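# Stand bottles on ledges matching their cap colours

## Task

Put every bottle upright on the wall ledge whose label strip has the same colour as that bottle's cap, with the bottle's entire base resting on the ledge; a bottle that topples or is left leaning counts as a failure.

## Robot and tools

ROBOT. A Rainbow Robotics RB-Y1: a two-wheel drive base with rear casters, a folding leg and torso, a head with head_camera, and a left and a right arm, each with a gripper and a wrist camera (left_wrist_camera, right_wrist_camera) in a case that sticks out sideways and can strike things. The base is 0.58 m wide, reaches 0.10 m in front of the wheel axle and 0.57 m behind it, and sweeps a 0.58 m radius when turning in place. It cannot drive sideways.

FRAMES. Base frame, in metres: origin on the floor between the drive wheels, x forward, y left, z up. Hand positions (left_hand, right_hand) and chest are printed in this frame. A hand point sits between the finger pads, 0.03 m behind the tips; fingers point along the hand's -z axis and close along its x axis. The odometry frame is the base frame as it stood when the scene began; base_odometry counts only wheel rotation, so slips appear as travel and bumps can hide turns. Headings are radians, positive to the left.

move. One call runs one action and returns state plus images from the cameras listed in "cameras" (names: head_camera, left_wrist_camera, right_wrist_camera, or "all"; [] for none; omitted means all only for a call with no action). An action is "base" and/or "joints" (optionally with "min_time_s" or "contact_limits"), or "target" (optionally with "min_time_s"), or "contact_limits" alone.
- base: {"x_m_s", "turn_rad_s", "for_s"}: forward speed in m/s (0.005 to 1.5 either sign, or 0), left turn rate in rad/s (0.02 to 1.509 either sign, or 0), held for for_s seconds (0.1 to 5), then braking. This is a velocity command, not a pose; distance is roughly speed times duration. Acceleration is 0.4 m/s² (turn 0.5 rad/s²).
- joints: absolute joint targets keyed by name (e.g. torso_squat_rad 0 to 1.2, torso_shift_rad -0.3 to 0.6, torso_pitch_rad -0.2 to 1.4 with positive bowing forward, torso_yaw_rad -1.5 to 1.5 positive left, head_pan_rad -0.523 to 0.523, head_tilt_rad -0.35 to 1.57 positive down, arm joints in rad, left_gripper_m/right_gripper_m 0 to 0.1 m opening). Left shoulder roll is positive outward, right is negative outward. Torso joints also obey combined limits; breaking one leaves them "off_target". Lift both arms out by 0.2 rad or more before yawing the torso.
- target: one hand only: {"side": "left" or "right", "x", "y", "z" in metres in the base frame (-3 to 3), "quat_wxyz" as the hand lines print}. An absolute hand pose; it is solved once into joint angles, so the hand travels on an arc that can bow over 0.1 m on long moves; split long moves into short steps. It is refused while an earlier move is still running.
- min_time_s: 0.1 to 8, the minimum duration in seconds for arm, head and torso motions.
- contact_limits: gripper current caps in mA, 200 to 672.5 (start 672.5), lowering grip force; persists until changed.
- blocking: true (default) waits for everything to settle; false returns in about 0.5 s while motion continues.

wait: {"seconds": 0 to 10, "cameras"}; returns early once running moves settle. stop: brakes all running motions. zoom_image: {"camera", "region": [x0, y0, x1, y1]} in pixels of that camera's latest image, at most 504 by 504. finished_scene: {"scene": number}; call it last and alone, once the bottles stand correctly without help.

RESULTS. "move" reads "done" or the worst status. Hand statuses: "reached" (within 10 mm and 2°), "short" with the error, or "refused" with a reason. Joint words: "done", "off_target" (may still push), "time_out", "contact_stop" (torso only), "limit_stop_at_<name>" (self-collision guard or built-in limit), "not_followed" after "joint command not followed" (arm-collision check withheld it), "torque_fault", "limit_stop_at_motor_heat". An unplanned stop or a refusal cancels the rest of that reply's move, wait and finished_scene calls; an invalid call (unknown key) does not. on_its_own lists things the robot did unasked. lidar_m gives 12 distances in 30° sectors counter-clockwise from straight ahead, at 0.23 m height. motor_effort is wheel load in percent (bracket: peak); high effort at rest means pushing on something. Wrist force/torque are raw, uncalibrated, include hand weight.

GRIPPING. Command an opening at least 0.005 m narrower than the bottle; "off_target" then is normal. Pads press about 44 to 55 N.

CAMERAS. head_camera 896x504, wrist cameras 644x364, calibrations given as K and T_world_to_cam mapping base frame to camera; wrist-camera poses are less accurate at long reach.

AVOID. Dropping or releasing a moving bottle, knocking anything out of the work area, letting bottles fall or tip. Arms hitting or pressing each other (keep shoulder rolls outward about 0.5 rad; never close a gripper on the other hand). Driving fast into walls or furniture, catching the upper body on an edge, fast bending or stopping while bowed forward with arms out or loaded (tip risk). Joint torque near load limits (elbow 34.2 N m, wrist joints 23.7 N m) causes a 10 s fault; motors over 80 °C brake the arm for 30 to 60 s, so avoid long stretched or pushing holds. Wheels stalled under effort switch off for 2 s. Something may occasionally nudge loose objects; check bottles before finishing.

Each tool is called as name([rows], argument=value, ...), one row to a line, values as JSON.

## Session

move()

Scene clock: 0.00 s.
Joint torques (N m): no reading
External joint torques (N m): no reading
Motor temperatures (°C): left_arm=[34 39 32 39 35 43 40] | right_arm=[33 36 34 35 35 34 43]
Wrist force (N): no reading
Wrist torque (N m): no reading
Wrist force, peak (N): no reading
base_odometry: x=+0.000 y=+0.000 heading=+0.000
lidar_m: 3.95 2.48 1.74 1.99 2.10 1.67 1.63 1.72 2.47 2.64 2.45 3.88
base_status: not commanded
joint_positions: torso_squat_rad=+0.350 torso_shift_rad=+0.000 torso_pitch_rad=+0.000 torso_yaw_rad=+0.000 left_shoulder_pitch_rad=-0.048 left_shoulder_roll_rad=+0.048 left_shoulder_yaw_rad=-0.029 left_elbow_rad=-0.126 left_forearm_roll_rad=+0.039 left_wrist_pitch_rad=+0.009 left_hand_roll_rad=-0.012 left_gripper_m=+0.100 right_shoulder_pitch_rad=-0.009 right_shoulder_roll_rad=-0.013 right_shoulder_yaw_rad=+0.007 right_elbow_rad=-0.267 right_forearm_roll_rad=-0.043 right_wrist_pitch_rad=+0.022 right_hand_roll_rad=-0.017 right_gripper_m=+0.100 head_pan_rad=+0.000 head_tilt_rad=+0.400
joint_status: not commanded
wheel_motors_off: 0
motor_effort: left_wheel=+1 right_wheel=-1
chest: x=-0.2280 y=-0.0002 z=+1.2475 quat_wxyz=(+1.000, +0.000, +0.000, +0.000) (m; base frame)
left_hand: x=-0.1340 y=+0.2540 z=+0.5691 quat_wxyz=(+0.996, +0.022, -0.081, -0.010) (m; base frame)
right_hand: x=-0.0969 y=-0.2280 z=+0.5737 quat_wxyz=(+0.992, -0.001, -0.127, -0.024) (m; base frame)
pictures: head_camera, left_wrist_camera, right_wrist_camera

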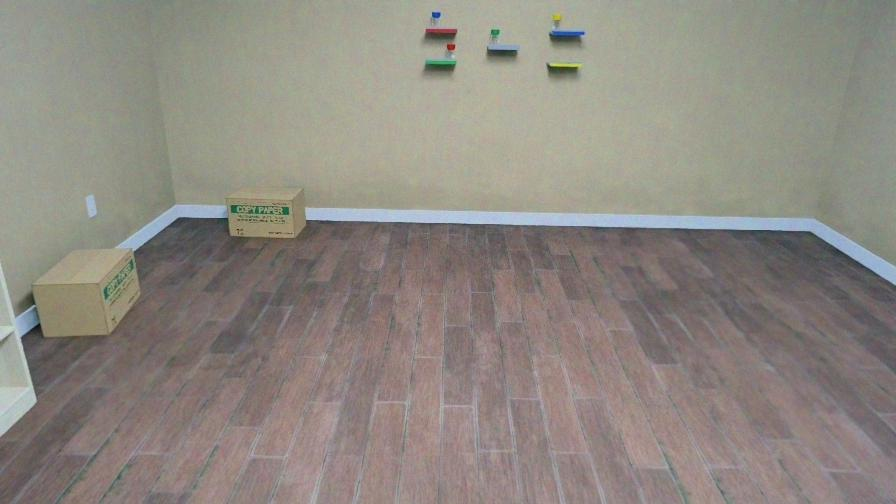

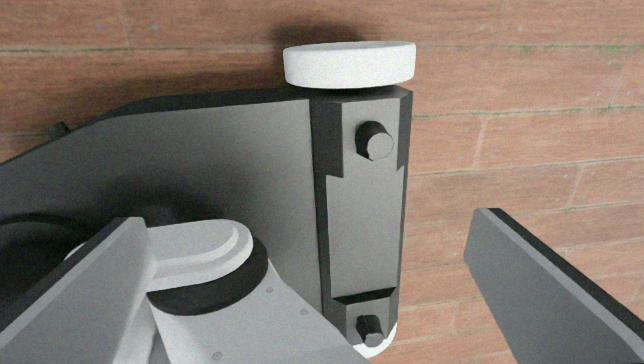

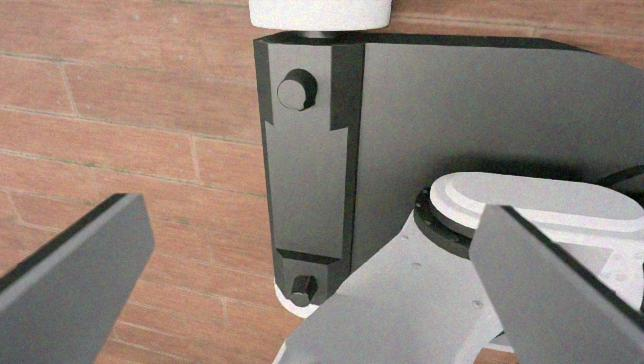

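zoom_image(camera="head_camera", region=[400, 0, 620, 124])

Scaled by 2.291 from the camera's 896x504 image, which has a finer 1280x720 frame.

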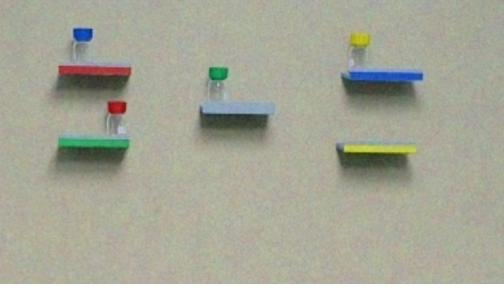

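move(base={"turn_rad_s": -0.2, "for_s": 0.65}, joints={"head_tilt_rad": 0.1})

move(base={"x_m_s": 0.4, "for_s": 5.0}, cameras=["head_camera"])

Scene clock: 4.10 s.
Joint torques (N m): left_arm=[-2.98 2.12 -0.15 -0.66 -0.13 -0.47 0.31] | right_arm=[-2.49 -0.71 0.58 -1.03 -0.03 -0.36 0.05]
External joint torques (N m): left_arm=[-0.11 0.56 -0.24 -0.03 -0.13 -0.03 0.31] | right_arm=[0.64 0.13 0.62 0.59 -0.1 0.19 0.03]
Wrist force (N): left_arm=[-0.1 0.8 -5.0] | right_arm=[2.2 -1.7 -5.2]
Wrist torque (N m): left_arm=[-0.21 0.05 -0.03] | right_arm=[0.20 0.08 -0.21]
Wrist force, peak (N): left_arm=[-0.2 1.1 -5.5] | right_arm=[0.4 -2.5 -6.3]
move: done
base_odometry: x=+0.000 y=+0.000 heading=-0.133
lidar_m: 4.21 2.48 1.74 1.99 2.03 1.74 1.63 1.68 2.16 2.63 2.45 3.43
base_status: done (sent for 0.67 of 0.67 s)
joint_positions: torso_squat_rad=+0.350 torso_shift_rad=+0.000 torso_pitch_rad=+0.000 torso_yaw_rad=+0.000 left_shoulder_pitch_rad=-0.048 left_shoulder_roll_rad=+0.048 left_shoulder_yaw_rad=-0.029 left_elbow_rad=-0.126 left_forearm_roll_rad=+0.039 left_wrist_pitch_rad=+0.009 left_hand_roll_rad=-0.012 left_gripper_m=+0.100 right_shoulder_pitch_rad=-0.009 right_shoulder_roll_rad=-0.013 right_shoulder_yaw_rad=+0.007 right_elbow_rad=-0.267 right_forearm_roll_rad=-0.043 right_wrist_pitch_rad=+0.022 right_hand_roll_rad=-0.017 right_gripper_m=+0.100 head_pan_rad=+0.000 head_tilt_rad=+0.100
joint_status: all done
wheel_motors_off: 0
motor_effort: left_wheel=+2(28) right_wheel=-2(26)
chest: x=-0.2280 y=-0.0002 z=+1.2475 quat_wxyz=(+1.000, +0.000, +0.000, +0.000) (m; base frame)
left_hand: x=-0.1340 y=+0.2540 z=+0.5691 quat_wxyz=(+0.996, +0.022, -0.081, -0.010) (m; base frame)
right_hand: x=-0.0969 y=-0.2280 z=+0.5737 quat_wxyz=(+0.992, -0.001, -0.127, -0.024) (m; base frame)
pictures: none

Scene clock: 10.63 s.
Joint torques (N m): left_arm=[-2.5 2.55 -0.26 -0.64 -0.02 -0.51 0.14] | right_arm=[-2.15 -0.75 0.17 -1.06 -0.06 -0.36 -0.19]
External joint torques (N m): left_arm=[0.36 0.99 -0.34 -0.01 -0.03 -0.07 0.15] | right_arm=[0.98 0.08 0.2 0.56 -0.13 0.2 -0.21]
Wrist force (N): left_arm=[-0.1 1.0 -4.9] | right_arm=[1.5 -1.3 -5.4]
Wrist torque (N m): left_arm=[-0.23 0.07 -0.01] | right_arm=[0.10 0.00 -0.18]
Wrist force, peak (N): left_arm=[0.5 1.1 -5.7] | right_arm=[1.0 -1.7 -6.5]
move: done
base_odometry: x=+1.982 y=-0.265 heading=-0.133
lidar_m: 2.22 2.19 1.88 1.75 1.89 2.83 3.62 3.68 2.19 2.14 2.48 2.37
base_status: done (sent for 5 of 5 s)
joint_positions: torso_squat_rad=+0.350 torso_shift_rad=+0.000 torso_pitch_rad=+0.000 torso_yaw_rad=+0.000 left_shoulder_pitch_rad=-0.048 left_shoulder_roll_rad=+0.048 left_shoulder_yaw_rad=-0.029 left_elbow_rad=-0.126 left_forearm_roll_rad=+0.039 left_wrist_pitch_rad=+0.009 left_hand_roll_rad=-0.012 left_gripper_m=+0.100 right_shoulder_pitch_rad=-0.009 right_shoulder_roll_rad=-0.013 right_shoulder_yaw_rad=+0.007 right_elbow_rad=-0.267 right_forearm_roll_rad=-0.043 right_wrist_pitch_rad=+0.022 right_hand_roll_rad=-0.017 right_gripper_m=+0.100 head_pan_rad=+0.000 head_tilt_rad=+0.100
joint_status: not commanded
wheel_motors_off: 0
motor_effort: left_wheel=-2(32) right_wheel=+1(25)
chest: x=-0.2280 y=-0.0002 z=+1.2475 quat_wxyz=(+1.000, +0.000, +0.000, +0.000) (m; base frame)
left_hand: x=-0.1339 y=+0.2540 z=+0.5691 quat_wxyz=(+0.996, +0.022, -0.081, -0.010) (m; base frame)
right_hand: x=-0.0969 y=-0.2280 z=+0.5737 quat_wxyz=(+0.992, -0.001, -0.127, -0.024) (m; base frame)
pictures: head_camera
camera_calibration:
head_camera: T_world_to_cam=[[-0.0331988, -0.999317, 0.01623, -0.0258331], [-0.0635784, -0.0140944, -0.997877, 1.4899], [0.997424, -0.0341602, -0.0630671, 0.239778], [0, 0, 0, 1]] pos_world=[-0.145292, 0.00337458, 1.50228]

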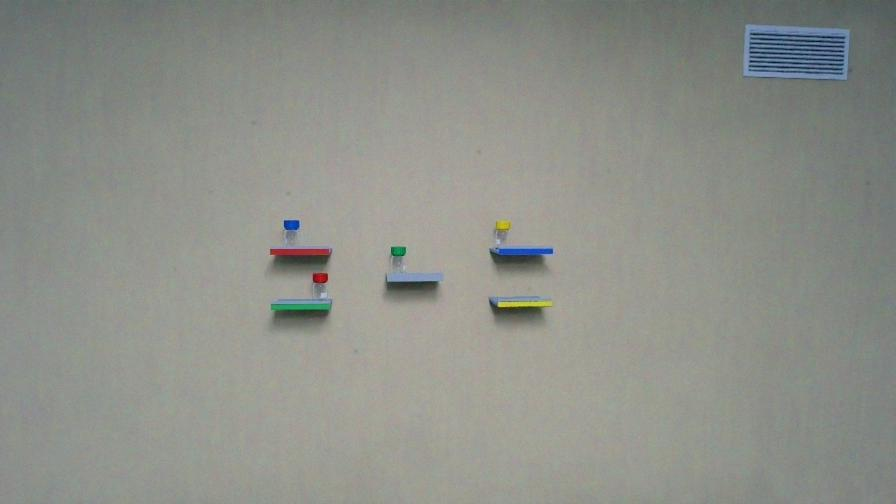

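move(base={"turn_rad_s": -0.1, "for_s": 0.5})

move(base={"x_m_s": 0.3, "for_s": 3.6})

move(base={"turn_rad_s": 0.2, "for_s": 0.92}, cameras=["head_camera"])

Scene clock: 17.43 s.
Joint torques (N m): left_arm=[-3.11 2.44 -0.44 -0.5 -0.28 -0.54 0.21] | right_arm=[-2.64 -0.92 0.52 -0.96 -0.1 -0.46 0.1]
External joint torques (N m): left_arm=[-0.24 0.88 -0.53 0.13 -0.29 -0.11 0.22] | right_arm=[0.5 -0.09 0.56 0.66 -0.17 0.09 0.09]
Wrist force (N): left_arm=[0.0 0.8 -5.1] | right_arm=[0.6 -0.9 -4.7]
Wrist torque (N m): left_arm=[-0.20 0.08 -0.03] | right_arm=[0.04 -0.14 -0.20]
Wrist force, peak (N): left_arm=[0.2 0.8 -5.6] | right_arm=[2.0 -1.6 -6.2]
move: done
base_odometry: x=+1.982 y=-0.265 heading=-0.182
lidar_m: 2.22 2.18 1.94 1.76 1.88 2.73 3.62 3.65 2.23 2.13 2.47 2.42
base_status: done (sent for 0.5 of 0.5 s)
joint_positions: torso_squat_rad=+0.350 torso_shift_rad=+0.000 torso_pitch_rad=+0.000 torso_yaw_rad=+0.000 left_shoulder_pitch_rad=-0.048 left_shoulder_roll_rad=+0.048 left_shoulder_yaw_rad=-0.029 left_elbow_rad=-0.126 left_forearm_roll_rad=+0.039 left_wrist_pitch_rad=+0.009 left_hand_roll_rad=-0.012 left_gripper_m=+0.100 right_shoulder_pitch_rad=-0.009 right_shoulder_roll_rad=-0.013 right_shoulder_yaw_rad=+0.007 right_elbow_rad=-0.267 right_forearm_roll_rad=-0.043 right_wrist_pitch_rad=+0.022 right_hand_roll_rad=-0.017 right_gripper_m=+0.100 head_pan_rad=+0.000 head_tilt_rad=+0.100
joint_status: not commanded
wheel_motors_off: 0
motor_effort: left_wheel=+4(30) right_wheel=-6(28)
chest: x=-0.2280 y=-0.0002 z=+1.2475 quat_wxyz=(+1.000, +0.000, +0.000, +0.000) (m; base frame)
left_hand: x=-0.1339 y=+0.2540 z=+0.5691 quat_wxyz=(+0.996, +0.022, -0.081, -0.010) (m; base frame)
right_hand: x=-0.0969 y=-0.2280 z=+0.5737 quat_wxyz=(+0.992, -0.001, -0.127, -0.024) (m; base frame)
pictures: none

Scene clock: 22.50 s.
Joint torques (N m): left_arm=[-2.44 2.65 -0.51 -0.45 -0.08 -0.41 0.22] | right_arm=[-2.2 -1.61 0.21 -1.17 0.01 -0.6 0.05]
External joint torques (N m): left_arm=[0.42 1.09 -0.6 0.18 -0.09 0.03 0.23] | right_arm=[0.94 -0.79 0.24 0.45 -0.06 -0.04 0.03]
Wrist force (N): left_arm=[-0.3 0.7 -5.1] | right_arm=[1.6 -0.3 -5.2]
Wrist torque (N m): left_arm=[-0.18 0.05 -0.03] | right_arm=[0.01 -0.02 -0.16]
Wrist force, peak (N): left_arm=[0.1 1.2 -5.5] | right_arm=[2.1 -1.8 -6.3]
move: done
base_odometry: x=+3.045 y=-0.462 heading=-0.182
lidar_m: 1.15 1.17 1.46 1.95 1.95 2.57 4.68 3.86 2.49 2.31 1.93 1.26
base_status: done (sent for 3.6 of 3.6 s)
joint_positions: torso_squat_rad=+0.350 torso_shift_rad=+0.000 torso_pitch_rad=+0.000 torso_yaw_rad=+0.000 left_shoulder_pitch_rad=-0.048 left_shoulder_roll_rad=+0.048 left_shoulder_yaw_rad=-0.029 left_elbow_rad=-0.126 left_forearm_roll_rad=+0.039 left_wrist_pitch_rad=+0.009 left_hand_roll_rad=-0.012 left_gripper_m=+0.100 right_shoulder_pitch_rad=-0.009 right_shoulder_roll_rad=-0.013 right_shoulder_yaw_rad=+0.007 right_elbow_rad=-0.267 right_forearm_roll_rad=-0.043 right_wrist_pitch_rad=+0.022 right_hand_roll_rad=-0.017 right_gripper_m=+0.100 head_pan_rad=+0.000 head_tilt_rad=+0.100
joint_status: not commanded
wheel_motors_off: 0
motor_effort: left_wheel=-3(28) right_wheel=+1(27)
chest: x=-0.2280 y=-0.0002 z=+1.2475 quat_wxyz=(+1.000, +0.000, +0.000, +0.000) (m; base frame)
left_hand: x=-0.1339 y=+0.2540 z=+0.5691 quat_wxyz=(+0.996, +0.022, -0.081, -0.010) (m; base frame)
right_hand: x=-0.0969 y=-0.2280 z=+0.5737 quat_wxyz=(+0.992, -0.001, -0.127, -0.024) (m; base frame)
pictures: none

Scene clock: 24.13 s.
Joint torques (N m): left_arm=[-3.01 2.27 -0.23 -0.56 -0.08 -0.6 0.28] | right_arm=[-1.81 -0.64 0.53 -1.25 0.2 -0.45 -0.02]
External joint torques (N m): left_arm=[-0.14 0.7 -0.32 0.08 -0.09 -0.16 0.29] | right_arm=[1.33 0.18 0.57 0.37 0.13 0.11 -0.04]
Wrist force (N): left_arm=[-0.2 0.8 -5.1] | right_arm=[1.2 -2.2 -6.3]
Wrist torque (N m): left_arm=[-0.20 0.05 -0.03] | right_arm=[0.17 -0.04 -0.21]
Wrist force, peak (N): left_arm=[0.0 1.1 -5.6] | right_arm=[1.2 -2.2 -6.3]
move: done
base_odometry: x=+3.045 y=-0.462 heading=+0.004
lidar_m: 1.16 1.22 1.54 1.95 2.22 3.00 4.68 2.60 2.37 2.30 1.57 1.19
base_status: done (sent for 0.93 of 0.93 s)
joint_positions: torso_squat_rad=+0.350 torso_shift_rad=+0.000 torso_pitch_rad=+0.000 torso_yaw_rad=+0.000 left_shoulder_pitch_rad=-0.048 left_shoulder_roll_rad=+0.048 left_shoulder_yaw_rad=-0.029 left_elbow_rad=-0.126 left_forearm_roll_rad=+0.039 left_wrist_pitch_rad=+0.009 left_hand_roll_rad=-0.012 left_gripper_m=+0.100 right_shoulder_pitch_rad=-0.009 right_shoulder_roll_rad=-0.013 right_shoulder_yaw_rad=+0.007 right_elbow_rad=-0.267 right_forearm_roll_rad=-0.043 right_wrist_pitch_rad=+0.022 right_hand_roll_rad=-0.017 right_gripper_m=+0.100 head_pan_rad=+0.000 head_tilt_rad=+0.100
joint_status: not commanded
wheel_motors_off: 0
motor_effort: left_wheel=-6(28) right_wheel=+0(21)
chest: x=-0.2280 y=-0.0002 z=+1.2475 quat_wxyz=(+1.000, +0.000, +0.000, +0.000) (m; base frame)
left_hand: x=-0.1339 y=+0.2540 z=+0.5691 quat_wxyz=(+0.996, +0.022, -0.081, -0.010) (m; base frame)
right_hand: x=-0.0969 y=-0.2280 z=+0.5737 quat_wxyz=(+0.992, -0.001, -0.127, -0.024) (m; base frame)
pictures: head_camera
camera_calibration:
head_camera: T_world_to_cam=[[-0.0332077, -0.999318, 0.0161311, -0.0257861], [-0.063475, -0.0139987, -0.997885, 1.48992], [0.997431, -0.0341614, -0.0629669, 0.239625], [0, 0, 0, 1]] pos_world=[-0.145292, 0.00327436, 1.50228]

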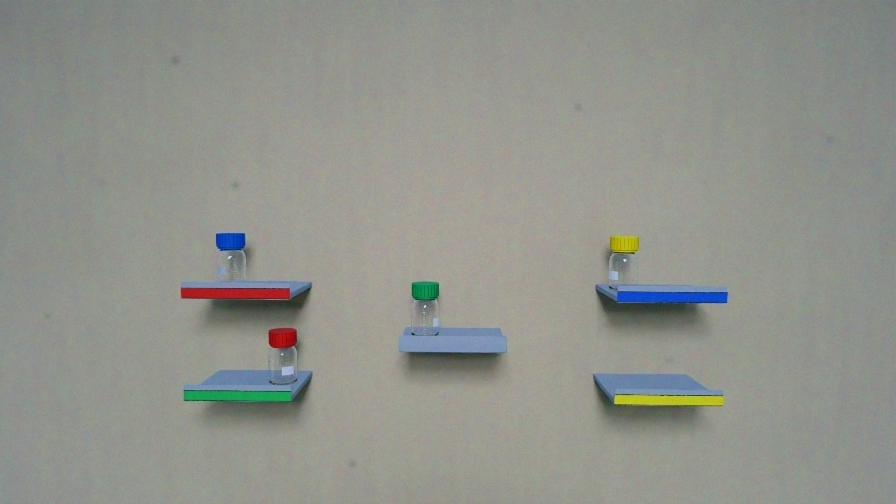

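zoom_image(camera="head_camera", region=[170, 220, 330, 410])

zoom_image(camera="head_camera", region=[580, 220, 740, 410])

zoom_image(camera="head_camera", region=[390, 270, 520, 370])

Scaled by 2.653 from the camera's 896x504 image, which has a finer 1280x720 frame.

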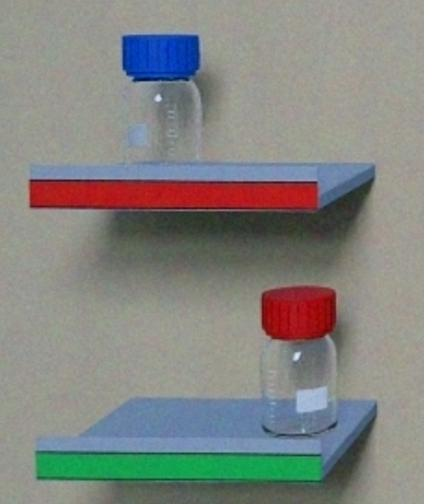

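Scaled by 2.653 from the camera's 896x504 image, which has a finer 1280x720 frame.

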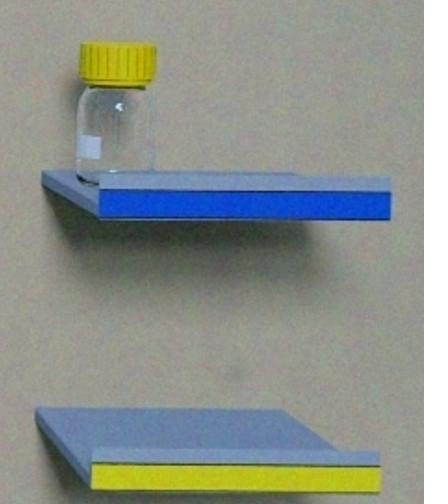

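Scaled by 3.877 from the camera's 896x504 image, which has a finer 1280x720 frame.

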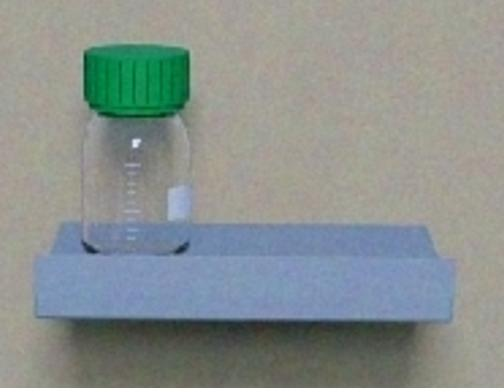

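move(base={"turn_rad_s": -0.1, "for_s": 0.6})

move(target={"side": "left", "x": 0.25, "y": 0.33, "z": 1.3, "quat_wxyz": [0.5, 0.5, -0.5, -0.5]}, min_time_s=2)

move(target={"side": "right", "x": 0.25, "y": -0.33, "z": 1.3, "quat_wxyz": [0.5, -0.5, -0.5, 0.5]}, min_time_s=2, cameras=["all"])

Scene clock: 32.37 s.
Joint torques (N m): left_arm=[-2.59 2.17 -0.67 -0.64 -0.12 -0.49 0.24] | right_arm=[-2.25 -0.49 0.7 -1.11 0.12 -0.36 0.04]
External joint torques (N m): left_arm=[0.28 0.6 -0.76 -0.01 -0.13 -0.05 0.25] | right_arm=[0.89 0.33 0.73 0.51 0.05 0.2 0.03]
Wrist force (N): left_arm=[-0.1 0.8 -5.1] | right_arm=[1.6 -1.9 -4.9]
Wrist torque (N m): left_arm=[-0.20 0.07 -0.02] | right_arm=[0.20 0.01 -0.21]
Wrist force, peak (N): left_arm=[0.1 0.9 -5.6] | right_arm=[1.9 -2.1 -6.0]
move: done
base_odometry: x=+3.045 y=-0.462 heading=-0.056
lidar_m: 1.16 1.20 1.53 1.95 1.97 3.01 4.68 2.75 2.40 2.30 1.67 1.21
base_status: done (sent for 0.6 of 0.6 s)
joint_positions: torso_squat_rad=+0.350 torso_shift_rad=+0.000 torso_pitch_rad=+0.000 torso_yaw_rad=+0.000 left_shoulder_pitch_rad=-0.048 left_shoulder_roll_rad=+0.048 left_shoulder_yaw_rad=-0.029 left_elbow_rad=-0.126 left_forearm_roll_rad=+0.039 left_wrist_pitch_rad=+0.009 left_hand_roll_rad=-0.012 left_gripper_m=+0.100 right_shoulder_pitch_rad=-0.009 right_shoulder_roll_rad=-0.013 right_shoulder_yaw_rad=+0.007 right_elbow_rad=-0.267 right_forearm_roll_rad=-0.043 right_wrist_pitch_rad=+0.022 right_hand_roll_rad=-0.017 right_gripper_m=+0.100 head_pan_rad=+0.000 head_tilt_rad=+0.100
joint_status: not commanded
wheel_motors_off: 0
motor_effort: left_wheel=+3(20) right_wheel=+0(15)
chest: x=-0.2280 y=-0.0002 z=+1.2475 quat_wxyz=(+1.000, +0.000, +0.000, +0.000) (m; base frame)
left_hand: x=-0.1339 y=+0.2540 z=+0.5691 quat_wxyz=(+0.996, +0.022, -0.081, -0.010) (m; base frame)
right_hand: x=-0.0969 y=-0.2280 z=+0.5737 quat_wxyz=(+0.992, -0.001, -0.127, -0.024) (m; base frame)
pictures: none

Scene clock: 34.70 s.
Joint torques (N m): left_arm=[-11.59 12.58 10.17 -4.2 -1.01 -1.54 0.47] | right_arm=[-2 -0.38 0.15 -1.11 0.03 -0.48 -0.05]
External joint torques (N m): left_arm=[-0.34 0.71 0.86 0.04 0.03 -0.21 0.45] | right_arm=[1.13 0.45 0.19 0.51 -0.04 0.08 -0.06]
Wrist force (N): left_arm=[0.9 -5.3 1.0] | right_arm=[1.0 -2.3 -5.1]
Wrist torque (N m): left_arm=[0.21 0.12 -0.04] | right_arm=[0.22 -0.06 -0.23]
Wrist force, peak (N): left_arm=[0.8 -5.8 1.2] | right_arm=[1.4 -1.2 -6.3]
move: done
base_odometry: x=+3.045 y=-0.462 heading=-0.056
lidar_m: 1.15 1.20 1.55 1.95 1.97 3.00 4.68 2.73 2.40 2.31 1.66 1.20
base_status: not commanded
joint_positions: torso_squat_rad=+0.350 torso_shift_rad=+0.000 torso_pitch_rad=+0.000 torso_yaw_rad=+0.000 left_shoulder_pitch_rad=-0.096 left_shoulder_roll_rad=+1.004 left_shoulder_yaw_rad=+0.089 left_elbow_rad=-2.310 left_forearm_roll_rad=+0.201 left_wrist_pitch_rad=+0.826 left_hand_roll_rad=-0.712 left_gripper_m=+0.100 right_shoulder_pitch_rad=-0.009 right_shoulder_roll_rad=-0.013 right_shoulder_yaw_rad=+0.007 right_elbow_rad=-0.267 right_forearm_roll_rad=-0.043 right_wrist_pitch_rad=+0.022 right_hand_roll_rad=-0.017 right_gripper_m=+0.100 head_pan_rad=+0.000 head_tilt_rad=+0.100
joint_status: all done
wheel_motors_off: 0
motor_effort: left_wheel=+6(6) right_wheel=+1(2)
chest: x=-0.2280 y=-0.0002 z=+1.2475 quat_wxyz=(+1.000, +0.000, +0.000, +0.000) (m; base frame)
left_hand: x=+0.2500 y=+0.3299 z=+1.3001 quat_wxyz=(+0.500, +0.500, -0.500, -0.500) (m; base frame)
left_hand_status: reached (checked arc, planned for 2.0 s): 0 mm and 0.0 deg off.
right_hand: x=-0.0969 y=-0.2280 z=+0.5737 quat_wxyz=(+0.992, -0.001, -0.127, -0.024) (m; base frame)
pictures: none

Scene clock: 37.07 s.
Joint torques (N m): left_arm=[-11.45 12.54 10.1 -4.15 -1.01 -1.47 0.36] | right_arm=[-11.09 -13.46 -8.5 -3.9 0.89 -1.2 0.12]
External joint torques (N m): left_arm=[-0.19 0.67 0.79 0.09 0.03 -0.14 0.34] | right_arm=[-0.01 -0.78 0.63 0.27 -0.3 0.1 0.13]
Wrist force (N): left_arm=[0.9 -5.1 1.1] | right_arm=[3.2 4.8 0.4]
Wrist torque (N m): left_arm=[0.20 0.11 -0.01] | right_arm=[-0.30 0.08 -0.25]
Wrist force, peak (N): left_arm=[0.8 -5.6 1.1] | right_arm=[3.1 5.6 0.8]
move: done
base_odometry: x=+3.045 y=-0.462 heading=-0.056
lidar_m: 1.15 1.21 1.54 1.95 1.97 3.00 4.68 2.74 2.40 2.30 1.66 1.21
base_status: not commanded
joint_positions: torso_squat_rad=+0.350 torso_shift_rad=+0.000 torso_pitch_rad=+0.000 torso_yaw_rad=+0.000 left_shoulder_pitch_rad=-0.096 left_shoulder_roll_rad=+1.004 left_shoulder_yaw_rad=+0.089 left_elbow_rad=-2.310 left_forearm_roll_rad=+0.201 left_wrist_pitch_rad=+0.826 left_hand_roll_rad=-0.712 left_gripper_m=+0.100 right_shoulder_pitch_rad=-0.097 right_shoulder_roll_rad=-1.009 right_shoulder_yaw_rad=-0.086 right_elbow_rad=-2.312 right_forearm_roll_rad=-0.197 right_wrist_pitch_rad=+0.828 right_hand_roll_rad=+0.706 right_gripper_m=+0.100 head_pan_rad=+0.000 head_tilt_rad=+0.100
joint_status: all done
wheel_motors_off: 0
motor_effort: left_wheel=+6(6) right_wheel=+0(1)
chest: x=-0.2280 y=-0.0002 z=+1.2475 quat_wxyz=(+1.000, +0.000, +0.000, +0.000) (m; base frame)
left_hand: x=+0.2500 y=+0.3299 z=+1.3001 quat_wxyz=(+0.500, +0.500, -0.500, -0.500) (m; base frame)
right_hand: x=+0.2498 y=-0.3301 z=+1.3000 quat_wxyz=(+0.500, -0.500, -0.500, +0.500) (m; base frame)
right_hand_status: reached (checked arc, planned for 2.0 s): 0 mm and 0.0 deg off.
pictures: head_camera, left_wrist_camera, right_wrist_camera
camera_calibration:
head_camera: T_world_to_cam=[[-0.0331081, -0.999322, 0.0161238, -0.0257609], [-0.0634736, -0.0139977, -0.997885, 1.48992], [0.997434, -0.0340615, -0.0629671, 0.239626], [0, 0, 0, 1]] pos_world=[-0.145293, 0.00327414, 1.50228]
left_wrist_camera: T_world_to_cam=[[-0.0361617, -0.999332, -0.00534541, 0.344567], [-0.466676, 0.0216165, -0.884164, 1.28634], [0.883689, -0.0294783, -0.467145, 0.470444], [0, 0, 0, 1]] pos_world=[0.197036, 0.330398, 1.35894]
right_wrist_camera: T_world_to_cam=[[-0.0175979, -0.998513, 0.051599, -0.39704], [-0.496033, -0.0360894, -0.867553, 1.26683], [0.868125, -0.0408619, -0.494661, 0.484832], [0, 0, 0, 1]] pos_world=[0.200508, -0.330919, 1.35936]

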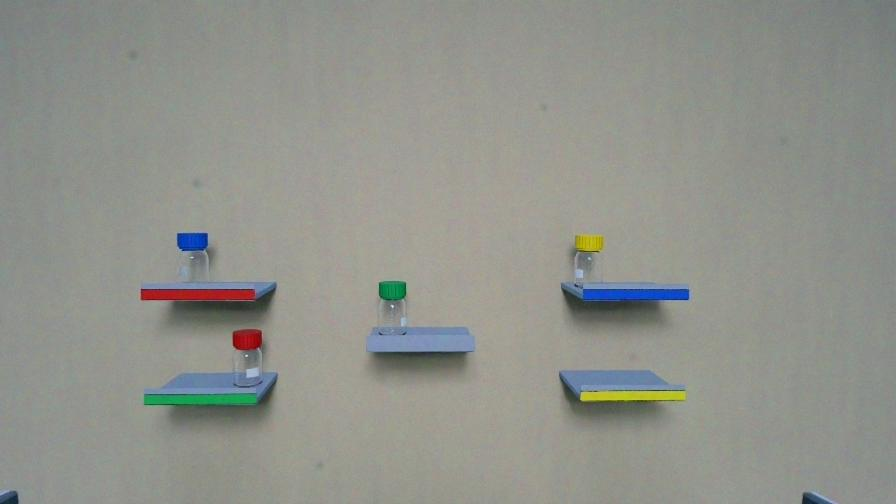

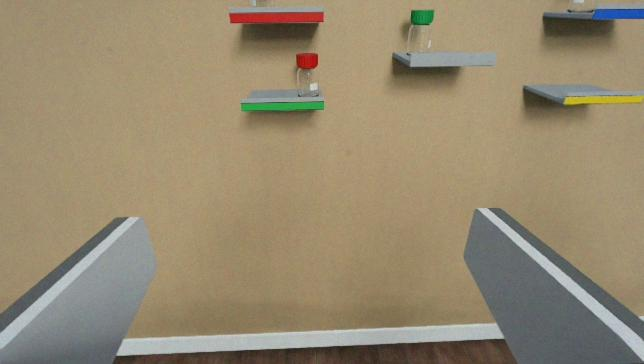

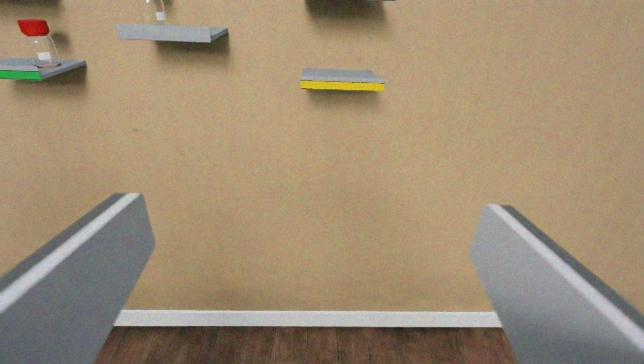

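move(base={"turn_rad_s": 0.05, "for_s": 0.4}, joints={"head_tilt_rad": 0.35})

move(base={"x_m_s": 0.2, "for_s": 3.25}, cameras=["all"])

Scene clock: 41.23 s.
Joint torques (N m): left_arm=[-11.67 12.47 10.11 -4.32 -1.09 -1.46 0.46] | right_arm=[-10.8 -13.37 -8.61 -3.78 1.03 -1.15 -0.27]
External joint torques (N m): left_arm=[-0.41 0.6 0.8 -0.08 -0.05 -0.12 0.45] | right_arm=[0.29 -0.69 0.52 0.39 -0.15 0.16 -0.27]
Wrist force (N): left_arm=[0.8 -5.5 1.2] | right_arm=[3.2 5.7 0.2]
Wrist torque (N m): left_arm=[0.25 0.10 -0.03] | right_arm=[-0.35 0.10 -0.24]
Wrist force, peak (N): left_arm=[0.8 -5.5 1.1] | right_arm=[3.2 5.7 0.2]
move: done
base_odometry: x=+3.045 y=-0.462 heading=-0.036
lidar_m: 1.15 1.21 1.54 1.95 1.98 3.01 4.68 2.68 2.39 2.30 1.64 1.20
base_status: done (sent for 0.4 of 0.4 s)
joint_positions: torso_squat_rad=+0.350 torso_shift_rad=+0.000 torso_pitch_rad=+0.000 torso_yaw_rad=+0.000 left_shoulder_pitch_rad=-0.096 left_shoulder_roll_rad=+1.004 left_shoulder_yaw_rad=+0.089 left_elbow_rad=-2.310 left_forearm_roll_rad=+0.201 left_wrist_pitch_rad=+0.826 left_hand_roll_rad=-0.712 left_gripper_m=+0.100 right_shoulder_pitch_rad=-0.097 right_shoulder_roll_rad=-1.009 right_shoulder_yaw_rad=-0.086 right_elbow_rad=-2.312 right_forearm_roll_rad=-0.197 right_wrist_pitch_rad=+0.828 right_hand_roll_rad=+0.706 right_gripper_m=+0.100 head_pan_rad=+0.000 head_tilt_rad=+0.350
joint_status: all done
wheel_motors_off: 0
motor_effort: left_wheel=-1(16) right_wheel=-2(14)
chest: x=-0.2280 y=-0.0002 z=+1.2475 quat_wxyz=(+1.000, +0.000, +0.000, +0.000) (m; base frame)
left_hand: x=+0.2500 y=+0.3299 z=+1.3001 quat_wxyz=(+0.500, +0.500, -0.500, -0.500) (m; base frame)
right_hand: x=+0.2498 y=-0.3301 z=+1.3000 quat_wxyz=(+0.500, -0.500, -0.500, +0.500) (m; base frame)
pictures: none

Scene clock: 45.47 s.
Joint torques (N m): left_arm=[-11.58 12.37 10.01 -4.14 -1.03 -1.43 0.4] | right_arm=[-10.4 -13.47 -9.06 -3.99 1.17 -1.01 -0.02]
External joint torques (N m): left_arm=[-0.32 0.5 0.7 0.11 0.01 -0.1 0.38] | right_arm=[0.68 -0.79 0.07 0.18 -0.02 0.29 -0.01]
Wrist force (N): left_arm=[0.8 -5.2 0.9] | right_arm=[2.6 5.2 0.6]
Wrist torque (N m): left_arm=[0.21 0.10 -0.02] | right_arm=[-0.33 -0.02 -0.22]
Wrist force, peak (N): left_arm=[1.0 -5.6 0.7] | right_arm=[3.6 5.3 0.9]
move: done
base_odometry: x=+3.698 y=-0.485 heading=-0.035
lidar_m: 0.51 0.53 0.73 1.34 2.10 3.03 5.33 2.96 2.41 1.95 0.73 0.53
base_status: done (sent for 3.27 of 3.27 s)
joint_positions: torso_squat_rad=+0.350 torso_shift_rad=+0.000 torso_pitch_rad=+0.000 torso_yaw_rad=+0.000 left_shoulder_pitch_rad=-0.096 left_shoulder_roll_rad=+1.004 left_shoulder_yaw_rad=+0.089 left_elbow_rad=-2.310 left_forearm_roll_rad=+0.201 left_wrist_pitch_rad=+0.826 left_hand_roll_rad=-0.712 left_gripper_m=+0.100 right_shoulder_pitch_rad=-0.097 right_shoulder_roll_rad=-1.009 right_shoulder_yaw_rad=-0.086 right_elbow_rad=-2.312 right_forearm_roll_rad=-0.197 right_wrist_pitch_rad=+0.828 right_hand_roll_rad=+0.706 right_gripper_m=+0.100 head_pan_rad=+0.000 head_tilt_rad=+0.350
joint_status: not commanded
wheel_motors_off: 0
motor_effort: left_wheel=+2(32) right_wheel=-4(24)
chest: x=-0.2280 y=-0.0002 z=+1.2475 quat_wxyz=(+1.000, +0.000, +0.000, +0.000) (m; base frame)
left_hand: x=+0.2500 y=+0.3299 z=+1.3001 quat_wxyz=(+0.500, +0.500, -0.500, -0.500) (m; base frame)
right_hand: x=+0.2498 y=-0.3301 z=+1.3000 quat_wxyz=(+0.500, -0.500, -0.500, +0.500) (m; base frame)
pictures: head_camera, left_wrist_camera, right_wrist_camera
camera_calibration:
head_camera: T_world_to_cam=[[-0.0279957, -0.999325, 0.0237821, -0.0356973], [-0.30841, -0.0139957, -0.95115, 1.37177], [0.950841, -0.0339628, -0.30781, 0.584415], [0, 0, 0, 1]] pos_world=[-0.133618, 0.00337393, 1.48549]
left_wrist_camera: T_world_to_cam=[[-0.0361617, -0.999332, -0.00534541, 0.34457], [-0.466676, 0.0216165, -0.884164, 1.2863], [0.883689, -0.0294783, -0.467145, 0.470309], [0, 0, 0, 1]] pos_world=[0.197136, 0.330398, 1.35884]
right_wrist_camera: T_world_to_cam=[[-0.0175979, -0.998513, 0.051599, -0.39714], [-0.496033, -0.0360894, -0.867553, 1.26683], [0.868125, -0.0408619, -0.494661, 0.484828], [0, 0, 0, 1]] pos_world=[0.200508, -0.331019, 1.35936]

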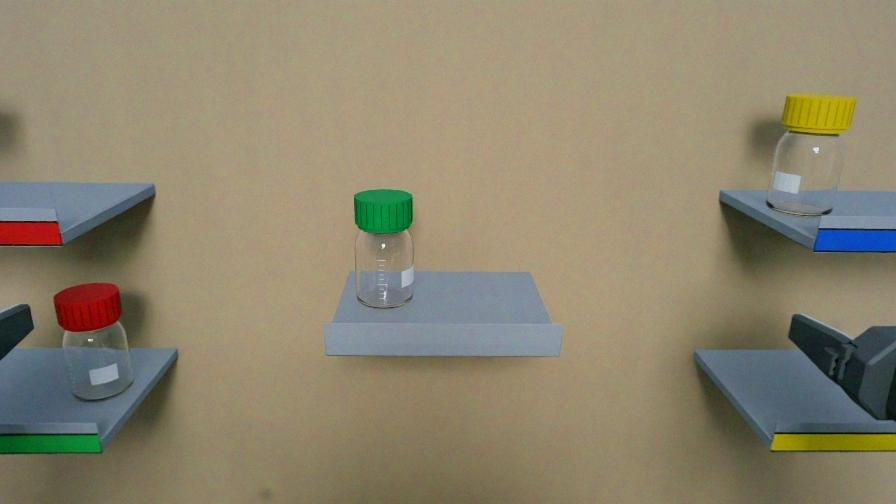

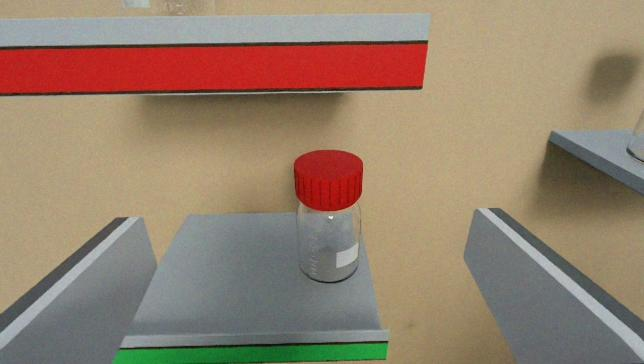

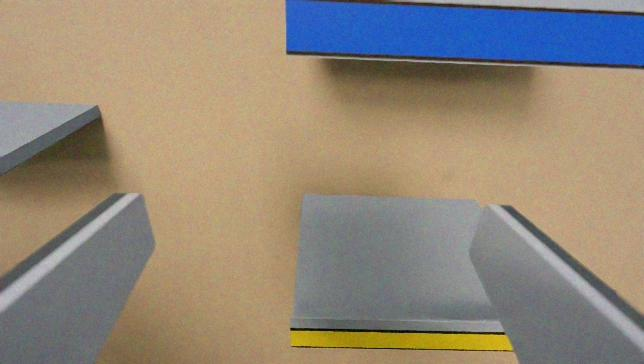

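move(joints={"head_pan_rad": -0.35, "head_tilt_rad": 0.5}, cameras=["head_camera"])

zoom_image(camera="head_camera", region=[448, 150, 896, 402])

Scene clock: 50.13 s.
Joint torques (N m): left_arm=[-11.74 12.4 10.22 -4.23 -1.03 -1.42 0.44] | right_arm=[-10.81 -13.54 -8.18 -3.83 1.02 -1.14 0]
External joint torques (N m): left_arm=[-0.49 0.53 0.91 0.02 0.01 -0.09 0.43] | right_arm=[0.27 -0.86 0.94 0.34 -0.16 0.16 0.01]
Wrist force (N): left_arm=[0.8 -5.2 1.1] | right_arm=[2.2 4.3 0.5]
Wrist torque (N m): left_arm=[0.20 0.10 -0.03] | right_arm=[-0.21 -0.04 -0.25]
Wrist force, peak (N): left_arm=[0.9 -5.5 1.3] | right_arm=[3.7 5.7 0.1]
move: done
base_odometry: x=+3.698 y=-0.485 heading=-0.035
lidar_m: 0.51 0.53 0.73 1.34 2.11 3.03 5.33 2.96 2.41 1.95 0.73 0.53
base_status: not commanded
joint_positions: torso_squat_rad=+0.350 torso_shift_rad=+0.000 torso_pitch_rad=+0.000 torso_yaw_rad=+0.000 left_shoulder_pitch_rad=-0.096 left_shoulder_roll_rad=+1.004 left_shoulder_yaw_rad=+0.089 left_elbow_rad=-2.310 left_forearm_roll_rad=+0.201 left_wrist_pitch_rad=+0.826 left_hand_roll_rad=-0.712 left_gripper_m=+0.100 right_shoulder_pitch_rad=-0.097 right_shoulder_roll_rad=-1.009 right_shoulder_yaw_rad=-0.086 right_elbow_rad=-2.312 right_forearm_roll_rad=-0.197 right_wrist_pitch_rad=+0.828 right_hand_roll_rad=+0.706 right_gripper_m=+0.100 head_pan_rad=-0.350 head_tilt_rad=+0.500
joint_status: all done
wheel_motors_off: 0
motor_effort: left_wheel=+2(3) right_wheel=-6(6)
chest: x=-0.2280 y=-0.0002 z=+1.2475 quat_wxyz=(+1.000, +0.000, +0.000, +0.000) (m; base frame)
left_hand: x=+0.2500 y=+0.3299 z=+1.3001 quat_wxyz=(+0.500, +0.500, -0.500, -0.500) (m; base frame)
right_hand: x=+0.2498 y=-0.3301 z=+1.3000 quat_wxyz=(+0.500, -0.500, -0.500, +0.500) (m; base frame)
pictures: head_camera
camera_calibration:
head_camera: T_world_to_cam=[[-0.36518, -0.930522, 0.0277894, -0.111004], [-0.425073, 0.140112, -0.894249, 1.26543], [0.828225, -0.338374, -0.446706, 0.76016], [0, 0, 0, 1]] pos_world=[-0.132221, -0.0233745, 1.47426]

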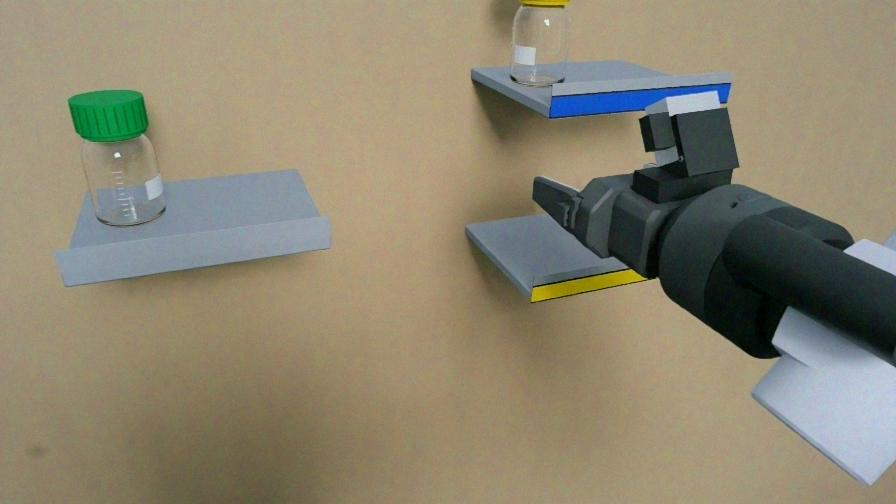

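Scaled by 1.125 from the camera's 896x504 image, which has a finer 1280x720 frame.

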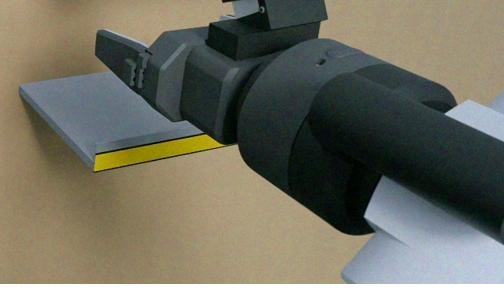

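move(target={"side": "right", "x": 0.28, "y": -0.349, "z": 1.4025, "quat_wxyz": [0.5, -0.5, -0.5, 0.5]}, cameras=["head_camera", "right_wrist_camera"])

zoom_image(camera="head_camera", region=[600, 0, 896, 222])

Scene clock: 60.37 s.
Joint torques (N m): left_arm=[-11.9 12.53 10 -4.36 -1.1 -1.28 0.32] | right_arm=[-12.68 -15.18 -8.25 -1.35 1.32 -1.12 0.1]
External joint torques (N m): left_arm=[-0.64 0.66 0.69 -0.11 -0.06 0.05 0.3] | right_arm=[0.83 -0.59 1.87 -0.03 0.1 0.22 0.11]
Wrist force (N): left_arm=[0.8 -5.1 0.9] | right_arm=[3.2 5.3 0.6]
Wrist torque (N m): left_arm=[0.20 0.10 -0.03] | right_arm=[-0.35 0.10 -0.24]
Wrist force, peak (N): left_arm=[0.9 -5.5 1.2] | right_arm=[2.8 6.8 -0.2]
move: done
base_odometry: x=+3.698 y=-0.485 heading=-0.035
lidar_m: 0.51 0.53 0.73 1.34 2.11 3.04 5.33 2.97 2.42 1.95 0.72 0.53
base_status: not commanded
joint_positions: torso_squat_rad=+0.350 torso_shift_rad=+0.000 torso_pitch_rad=+0.000 torso_yaw_rad=+0.000 left_shoulder_pitch_rad=-0.096 left_shoulder_roll_rad=+1.004 left_shoulder_yaw_rad=+0.089 left_elbow_rad=-2.310 left_forearm_roll_rad=+0.201 left_wrist_pitch_rad=+0.826 left_hand_roll_rad=-0.712 left_gripper_m=+0.100 right_shoulder_pitch_rad=-0.413 right_shoulder_roll_rad=-1.257 right_shoulder_yaw_rad=-0.083 right_elbow_rad=-2.119 right_forearm_roll_rad=-0.525 right_wrist_pitch_rad=+0.892 right_hand_roll_rad=+0.731 right_gripper_m=+0.100 head_pan_rad=-0.350 head_tilt_rad=+0.500
joint_status: all done
wheel_motors_off: 0
motor_effort: left_wheel=+4(4) right_wheel=-4(6)
chest: x=-0.2280 y=-0.0002 z=+1.2475 quat_wxyz=(+1.000, +0.000, +0.000, +0.000) (m; base frame)
left_hand: x=+0.2500 y=+0.3299 z=+1.3001 quat_wxyz=(+0.500, +0.500, -0.500, -0.500) (m; base frame)
right_hand: x=+0.2799 y=-0.3490 z=+1.4027 quat_wxyz=(+0.500, -0.500, -0.500, +0.500) (m; base frame)
right_hand_status: reached (checked arc, planned for 0.6 s): 0 mm and 0.0 deg off.
pictures: head_camera, right_wrist_camera
camera_calibration:
head_camera: T_world_to_cam=[[-0.365149, -0.930535, 0.0277728, -0.110975], [-0.425038, 0.140098, -0.894268, 1.26546], [0.828257, -0.338346, -0.446669, 0.760109], [0, 0, 0, 1]] pos_world=[-0.132221, -0.0233745, 1.47426]
right_wrist_camera: T_world_to_cam=[[-0.0168797, -0.998523, 0.0516509, -0.421025], [-0.495975, -0.0364928, -0.867569, 1.37004], [0.868173, -0.0402619, -0.494627, 0.508874], [0, 0, 0, 1]] pos_world=[0.23061, -0.349918, 1.46206]

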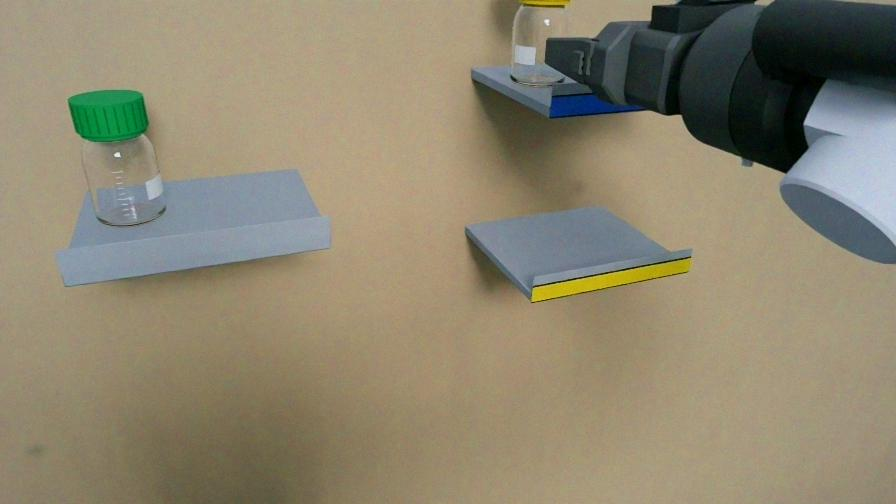

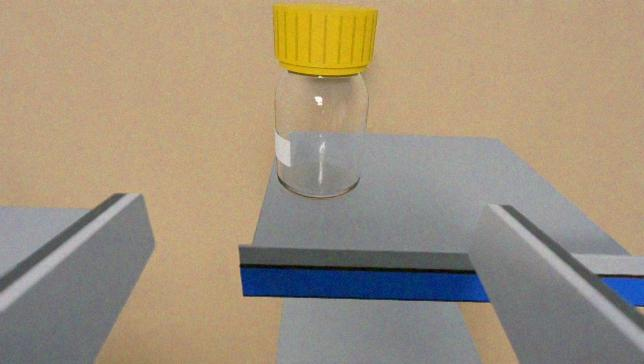

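Scaled by 1.703 from the camera's 896x504 image, which has a finer 1280x720 frame.

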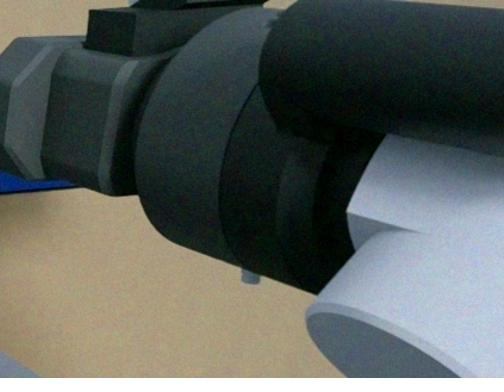

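move(target={"side": "right", "x": 0.29, "y": -0.355, "z": 1.408, "quat_wxyz": [0.5337, -0.4639, -0.4639, 0.5337]})

move(target={"side": "right", "x": 0.35, "y": -0.355, "z": 1.407, "quat_wxyz": [0.5337, -0.4639, -0.4639, 0.5337]})

move(target={"side": "right", "x": 0.413, "y": -0.355, "z": 1.407, "quat_wxyz": [0.5337, -0.4639, -0.4639, 0.5337]}, min_time_s=1, cameras=["head_camera", "right_wrist_camera"])

Scene clock: 64.73 s.
Joint torques (N m): left_arm=[-12.19 12.52 10.07 -4.31 -1.13 -1.29 0.38] | right_arm=[-13.71 -16.24 -7.22 -0.58 1.08 -1.34 -0.14]
External joint torques (N m): left_arm=[-0.93 0.65 0.76 -0.06 -0.09 0.04 0.36] | right_arm=[0.47 -1.55 3.22 -0.13 -0.13 0.11 -0.13]
Wrist force (N): left_arm=[0.9 -5.3 0.9] | right_arm=[3.5 4.8 0.0]
Wrist torque (N m): left_arm=[0.24 0.11 -0.03] | right_arm=[-0.26 0.15 -0.18]
Wrist force, peak (N): left_arm=[1.2 -5.5 1.1] | right_arm=[3.5 6.4 0.8]
move: done
base_odometry: x=+3.698 y=-0.485 heading=-0.035
lidar_m: 0.51 0.54 0.74 1.34 2.11 3.04 5.33 2.97 2.41 1.95 0.71 0.53
base_status: not commanded
joint_positions: torso_squat_rad=+0.350 torso_shift_rad=+0.000 torso_pitch_rad=+0.000 torso_yaw_rad=+0.000 left_shoulder_pitch_rad=-0.096 left_shoulder_roll_rad=+1.004 left_shoulder_yaw_rad=+0.089 left_elbow_rad=-2.310 left_forearm_roll_rad=+0.201 left_wrist_pitch_rad=+0.826 left_hand_roll_rad=-0.712 left_gripper_m=+0.100 right_shoulder_pitch_rad=-0.564 right_shoulder_roll_rad=-1.360 right_shoulder_yaw_rad=+0.003 right_elbow_rad=-2.011 right_forearm_roll_rad=-0.752 right_wrist_pitch_rad=+0.964 right_hand_roll_rad=+0.802 right_gripper_m=+0.100 head_pan_rad=-0.350 head_tilt_rad=+0.500
joint_status: all done
wheel_motors_off: 0
motor_effort: left_wheel=+4(4) right_wheel=-4(5)
chest: x=-0.2280 y=-0.0002 z=+1.2475 quat_wxyz=(+1.000, +0.000, +0.000, +0.000) (m; base frame)
left_hand: x=+0.2500 y=+0.3299 z=+1.3001 quat_wxyz=(+0.500, +0.500, -0.500, -0.500) (m; base frame)
right_hand: x=+0.2894 y=-0.3552 z=+1.4084 quat_wxyz=(+0.533, -0.465, -0.465, +0.532) (m; base frame)
right_hand_status: reached (checked arc, planned for 0.4 s): 1 mm and 0.3 deg off.
pictures: none

Scene clock: 66.07 s.
Joint torques (N m): left_arm=[-11.83 12.5 10.14 -4.33 -1.1 -1.29 0.29] | right_arm=[-18.09 -15.51 -8.13 -2.21 1.01 -1.72 -0.28]
External joint torques (N m): left_arm=[-0.57 0.63 0.83 -0.08 -0.06 0.05 0.28] | right_arm=[-0.26 -1.67 2.07 0.02 -0.01 -0.09 -0.27]
Wrist force (N): left_arm=[0.7 -5.3 1.0] | right_arm=[3.0 4.5 0.0]
Wrist torque (N m): left_arm=[0.19 0.10 -0.03] | right_arm=[-0.19 0.05 -0.26]
Wrist force, peak (N): left_arm=[0.9 -5.6 1.4] | right_arm=[4.1 5.8 0.3]
move: done
base_odometry: x=+3.698 y=-0.485 heading=-0.035
lidar_m: 0.51 0.53 0.73 1.33 2.10 3.03 5.33 2.96 2.41 1.94 0.73 0.53
base_status: not commanded
joint_positions: torso_squat_rad=+0.350 torso_shift_rad=+0.000 torso_pitch_rad=+0.000 torso_yaw_rad=+0.000 left_shoulder_pitch_rad=-0.096 left_shoulder_roll_rad=+1.004 left_shoulder_yaw_rad=+0.089 left_elbow_rad=-2.310 left_forearm_roll_rad=+0.201 left_wrist_pitch_rad=+0.826 left_hand_roll_rad=-0.712 left_gripper_m=+0.100 right_shoulder_pitch_rad=-0.809 right_shoulder_roll_rad=-1.204 right_shoulder_yaw_rad=+0.181 right_elbow_rad=-1.740 right_forearm_roll_rad=-0.714 right_wrist_pitch_rad=+0.925 right_hand_roll_rad=+0.953 right_gripper_m=+0.100 head_pan_rad=-0.350 head_tilt_rad=+0.500
joint_status: all done
wheel_motors_off: 0
motor_effort: left_wheel=+5(6) right_wheel=-4(6)
chest: x=-0.2280 y=-0.0002 z=+1.2475 quat_wxyz=(+1.000, +0.000, +0.000, +0.000) (m; base frame)
left_hand: x=+0.2499 y=+0.3299 z=+1.3001 quat_wxyz=(+0.500, +0.500, -0.500, -0.500) (m; base frame)
right_hand: x=+0.3498 y=-0.3550 z=+1.4070 quat_wxyz=(+0.534, -0.464, -0.464, +0.534) (m; base frame)
right_hand_status: reached (checked arc, planned for 0.6 s): 0 mm and 0.0 deg off.
pictures: none

Scene clock: 67.70 s.
Joint torques (N m): left_arm=[-11.88 12.8 9.95 -4.52 -1.09 -1.4 0.34] | right_arm=[-21.87 -14.47 -6.61 -3.62 0.83 -1.78 -0.02]
External joint torques (N m): left_arm=[-0.62 0.93 0.64 -0.28 -0.05 -0.07 0.33] | right_arm=[-0.44 -1.54 2.37 0.59 0.09 0.04 -0.01]
Wrist force (N): left_arm=[0.7 -5.2 1.1] | right_arm=[2.8 5.1 -0.5]
Wrist torque (N m): left_arm=[0.21 0.06 -0.05] | right_arm=[-0.31 0.05 -0.21]
Wrist force, peak (N): left_arm=[0.8 -5.4 1.3] | right_arm=[3.2 5.4 0.4]
move: done
base_odometry: x=+3.698 y=-0.485 heading=-0.035
lidar_m: 0.51 0.53 0.74 1.34 2.11 3.04 5.33 2.97 2.41 1.95 0.72 0.53
base_status: not commanded
joint_positions: torso_squat_rad=+0.350 torso_shift_rad=+0.000 torso_pitch_rad=+0.000 torso_yaw_rad=+0.000 left_shoulder_pitch_rad=-0.096 left_shoulder_roll_rad=+1.004 left_shoulder_yaw_rad=+0.089 left_elbow_rad=-2.310 left_forearm_roll_rad=+0.201 left_wrist_pitch_rad=+0.826 left_hand_roll_rad=-0.712 left_gripper_m=+0.100 right_shoulder_pitch_rad=-1.016 right_shoulder_roll_rad=-1.035 right_shoulder_yaw_rad=+0.274 right_elbow_rad=-1.395 right_forearm_roll_rad=-0.702 right_wrist_pitch_rad=+0.835 right_hand_roll_rad=+1.139 right_gripper_m=+0.100 head_pan_rad=-0.350 head_tilt_rad=+0.500
joint_status: all done
wheel_motors_off: 0
motor_effort: left_wheel=+5(6) right_wheel=-5(6)
chest: x=-0.2280 y=-0.0002 z=+1.2475 quat_wxyz=(+1.000, +0.000, +0.000, +0.000) (m; base frame)
left_hand: x=+0.2499 y=+0.3299 z=+1.3001 quat_wxyz=(+0.500, +0.500, -0.500, -0.500) (m; base frame)
right_hand: x=+0.4126 y=-0.3550 z=+1.4071 quat_wxyz=(+0.534, -0.464, -0.464, +0.533) (m; base frame)
right_hand_status: reached (checked arc, planned for 1.0 s): 0 mm and 0.1 deg off.
pictures: head_camera, right_wrist_camera
camera_calibration:
head_camera: T_world_to_cam=[[-0.365167, -0.930528, 0.0277414, -0.110931], [-0.42495, 0.140102, -0.894309, 1.26553], [0.828294, -0.338361, -0.446589, 0.759996], [0, 0, 0, 1]] pos_world=[-0.132221, -0.0233745, 1.47426]
right_wrist_camera: T_world_to_cam=[[-0.0104125, -0.998539, 0.0530231, -0.429614], [-0.611618, -0.0355905, -0.790352, 1.37888], [0.791085, -0.0406595, -0.610354, 0.590099], [0, 0, 0, 1]] pos_world=[0.372058, -0.355919, 1.47275]

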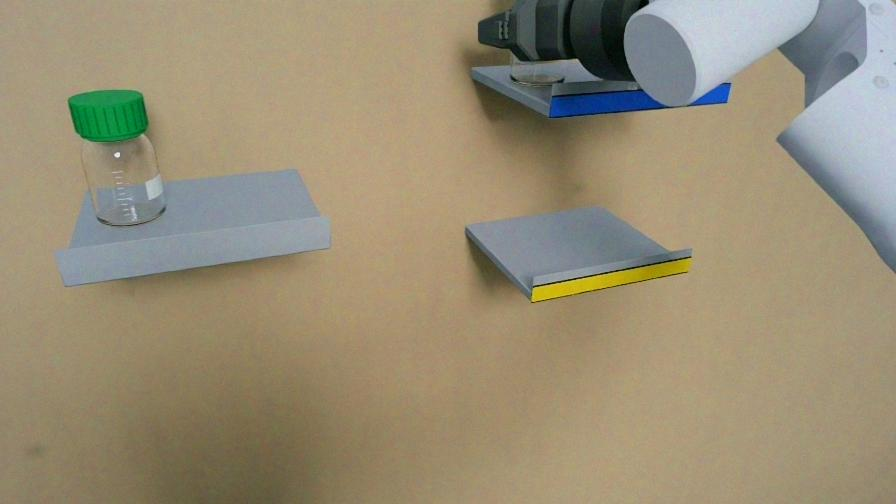

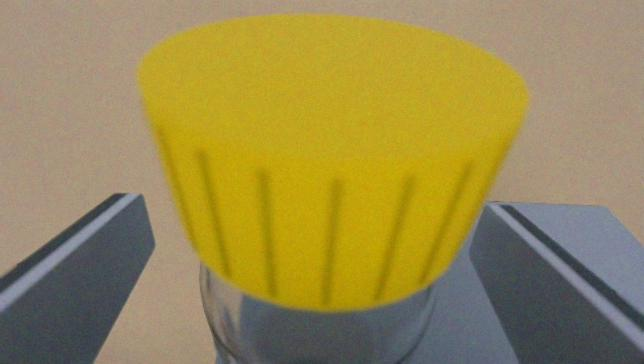

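move(joints={"right_gripper_m": 0.045}, cameras=["right_wrist_camera"])

Scene clock: 69.40 s.
Joint torques (N m): left_arm=[-11.36 12.62 9.61 -4.24 -0.99 -1.45 0.35] | right_arm=[-21.65 -14.49 -6.31 -3.59 0.71 -1.74 0.03]
External joint torques (N m): left_arm=[-0.1 0.75 0.3 0 0.05 -0.12 0.34] | right_arm=[-0.22 -1.56 2.67 0.62 -0.03 0.08 0.04]
Wrist force (N): left_arm=[0.8 -5.3 1.0] | right_arm=[2.9 4.8 0.7]
Wrist torque (N m): left_arm=[0.23 0.10 -0.02] | right_arm=[-0.26 0.11 -0.22]
Wrist force, peak (N): left_arm=[0.7 -5.6 1.1] | right_arm=[3.6 5.4 -0.8]
move: off_target
base_odometry: x=+3.698 y=-0.485 heading=-0.035
lidar_m: 0.51 0.53 0.74 1.33 2.10 3.03 5.33 2.97 2.41 1.95 0.72 0.53
base_status: not commanded
joint_positions: torso_squat_rad=+0.350 torso_shift_rad=+0.000 torso_pitch_rad=+0.000 torso_yaw_rad=+0.000 left_shoulder_pitch_rad=-0.096 left_shoulder_roll_rad=+1.004 left_shoulder_yaw_rad=+0.089 left_elbow_rad=-2.310 left_forearm_roll_rad=+0.201 left_wrist_pitch_rad=+0.826 left_hand_roll_rad=-0.712 left_gripper_m=+0.100 right_shoulder_pitch_rad=-1.016 right_shoulder_roll_rad=-1.035 right_shoulder_yaw_rad=+0.274 right_elbow_rad=-1.395 right_forearm_roll_rad=-0.702 right_wrist_pitch_rad=+0.835 right_hand_roll_rad=+1.139 right_gripper_m=+0.055 head_pan_rad=-0.350 head_tilt_rad=+0.500
joint_status: right_gripper_m off_target (ended at +0.055, target +0.045)
wheel_motors_off: 0
motor_effort: left_wheel=+5(6) right_wheel=-4(6)
chest: x=-0.2280 y=-0.0002 z=+1.2475 quat_wxyz=(+1.000, +0.000, +0.000, +0.000) (m; base frame)
left_hand: x=+0.2499 y=+0.3299 z=+1.3001 quat_wxyz=(+0.500, +0.500, -0.500, -0.500) (m; base frame)
right_hand: x=+0.4126 y=-0.3550 z=+1.4071 quat_wxyz=(+0.534, -0.464, -0.464, +0.533) (m; base frame)
pictures: right_wrist_camera
camera_calibration:
right_wrist_camera: T_world_to_cam=[[-0.0104125, -0.998539, 0.0530231, -0.429614], [-0.611618, -0.0355905, -0.790352, 1.37888], [0.791085, -0.0406595, -0.610354, 0.590099], [0, 0, 0, 1]] pos_world=[0.372058, -0.355919, 1.47275]

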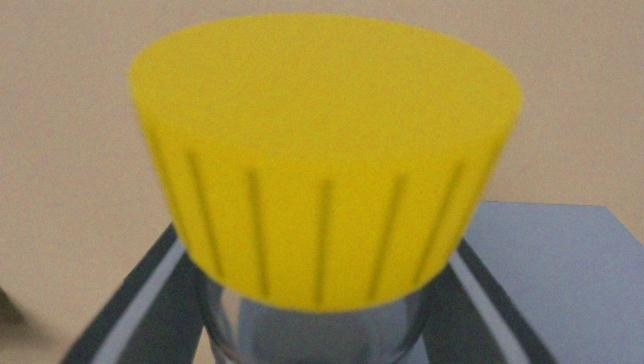

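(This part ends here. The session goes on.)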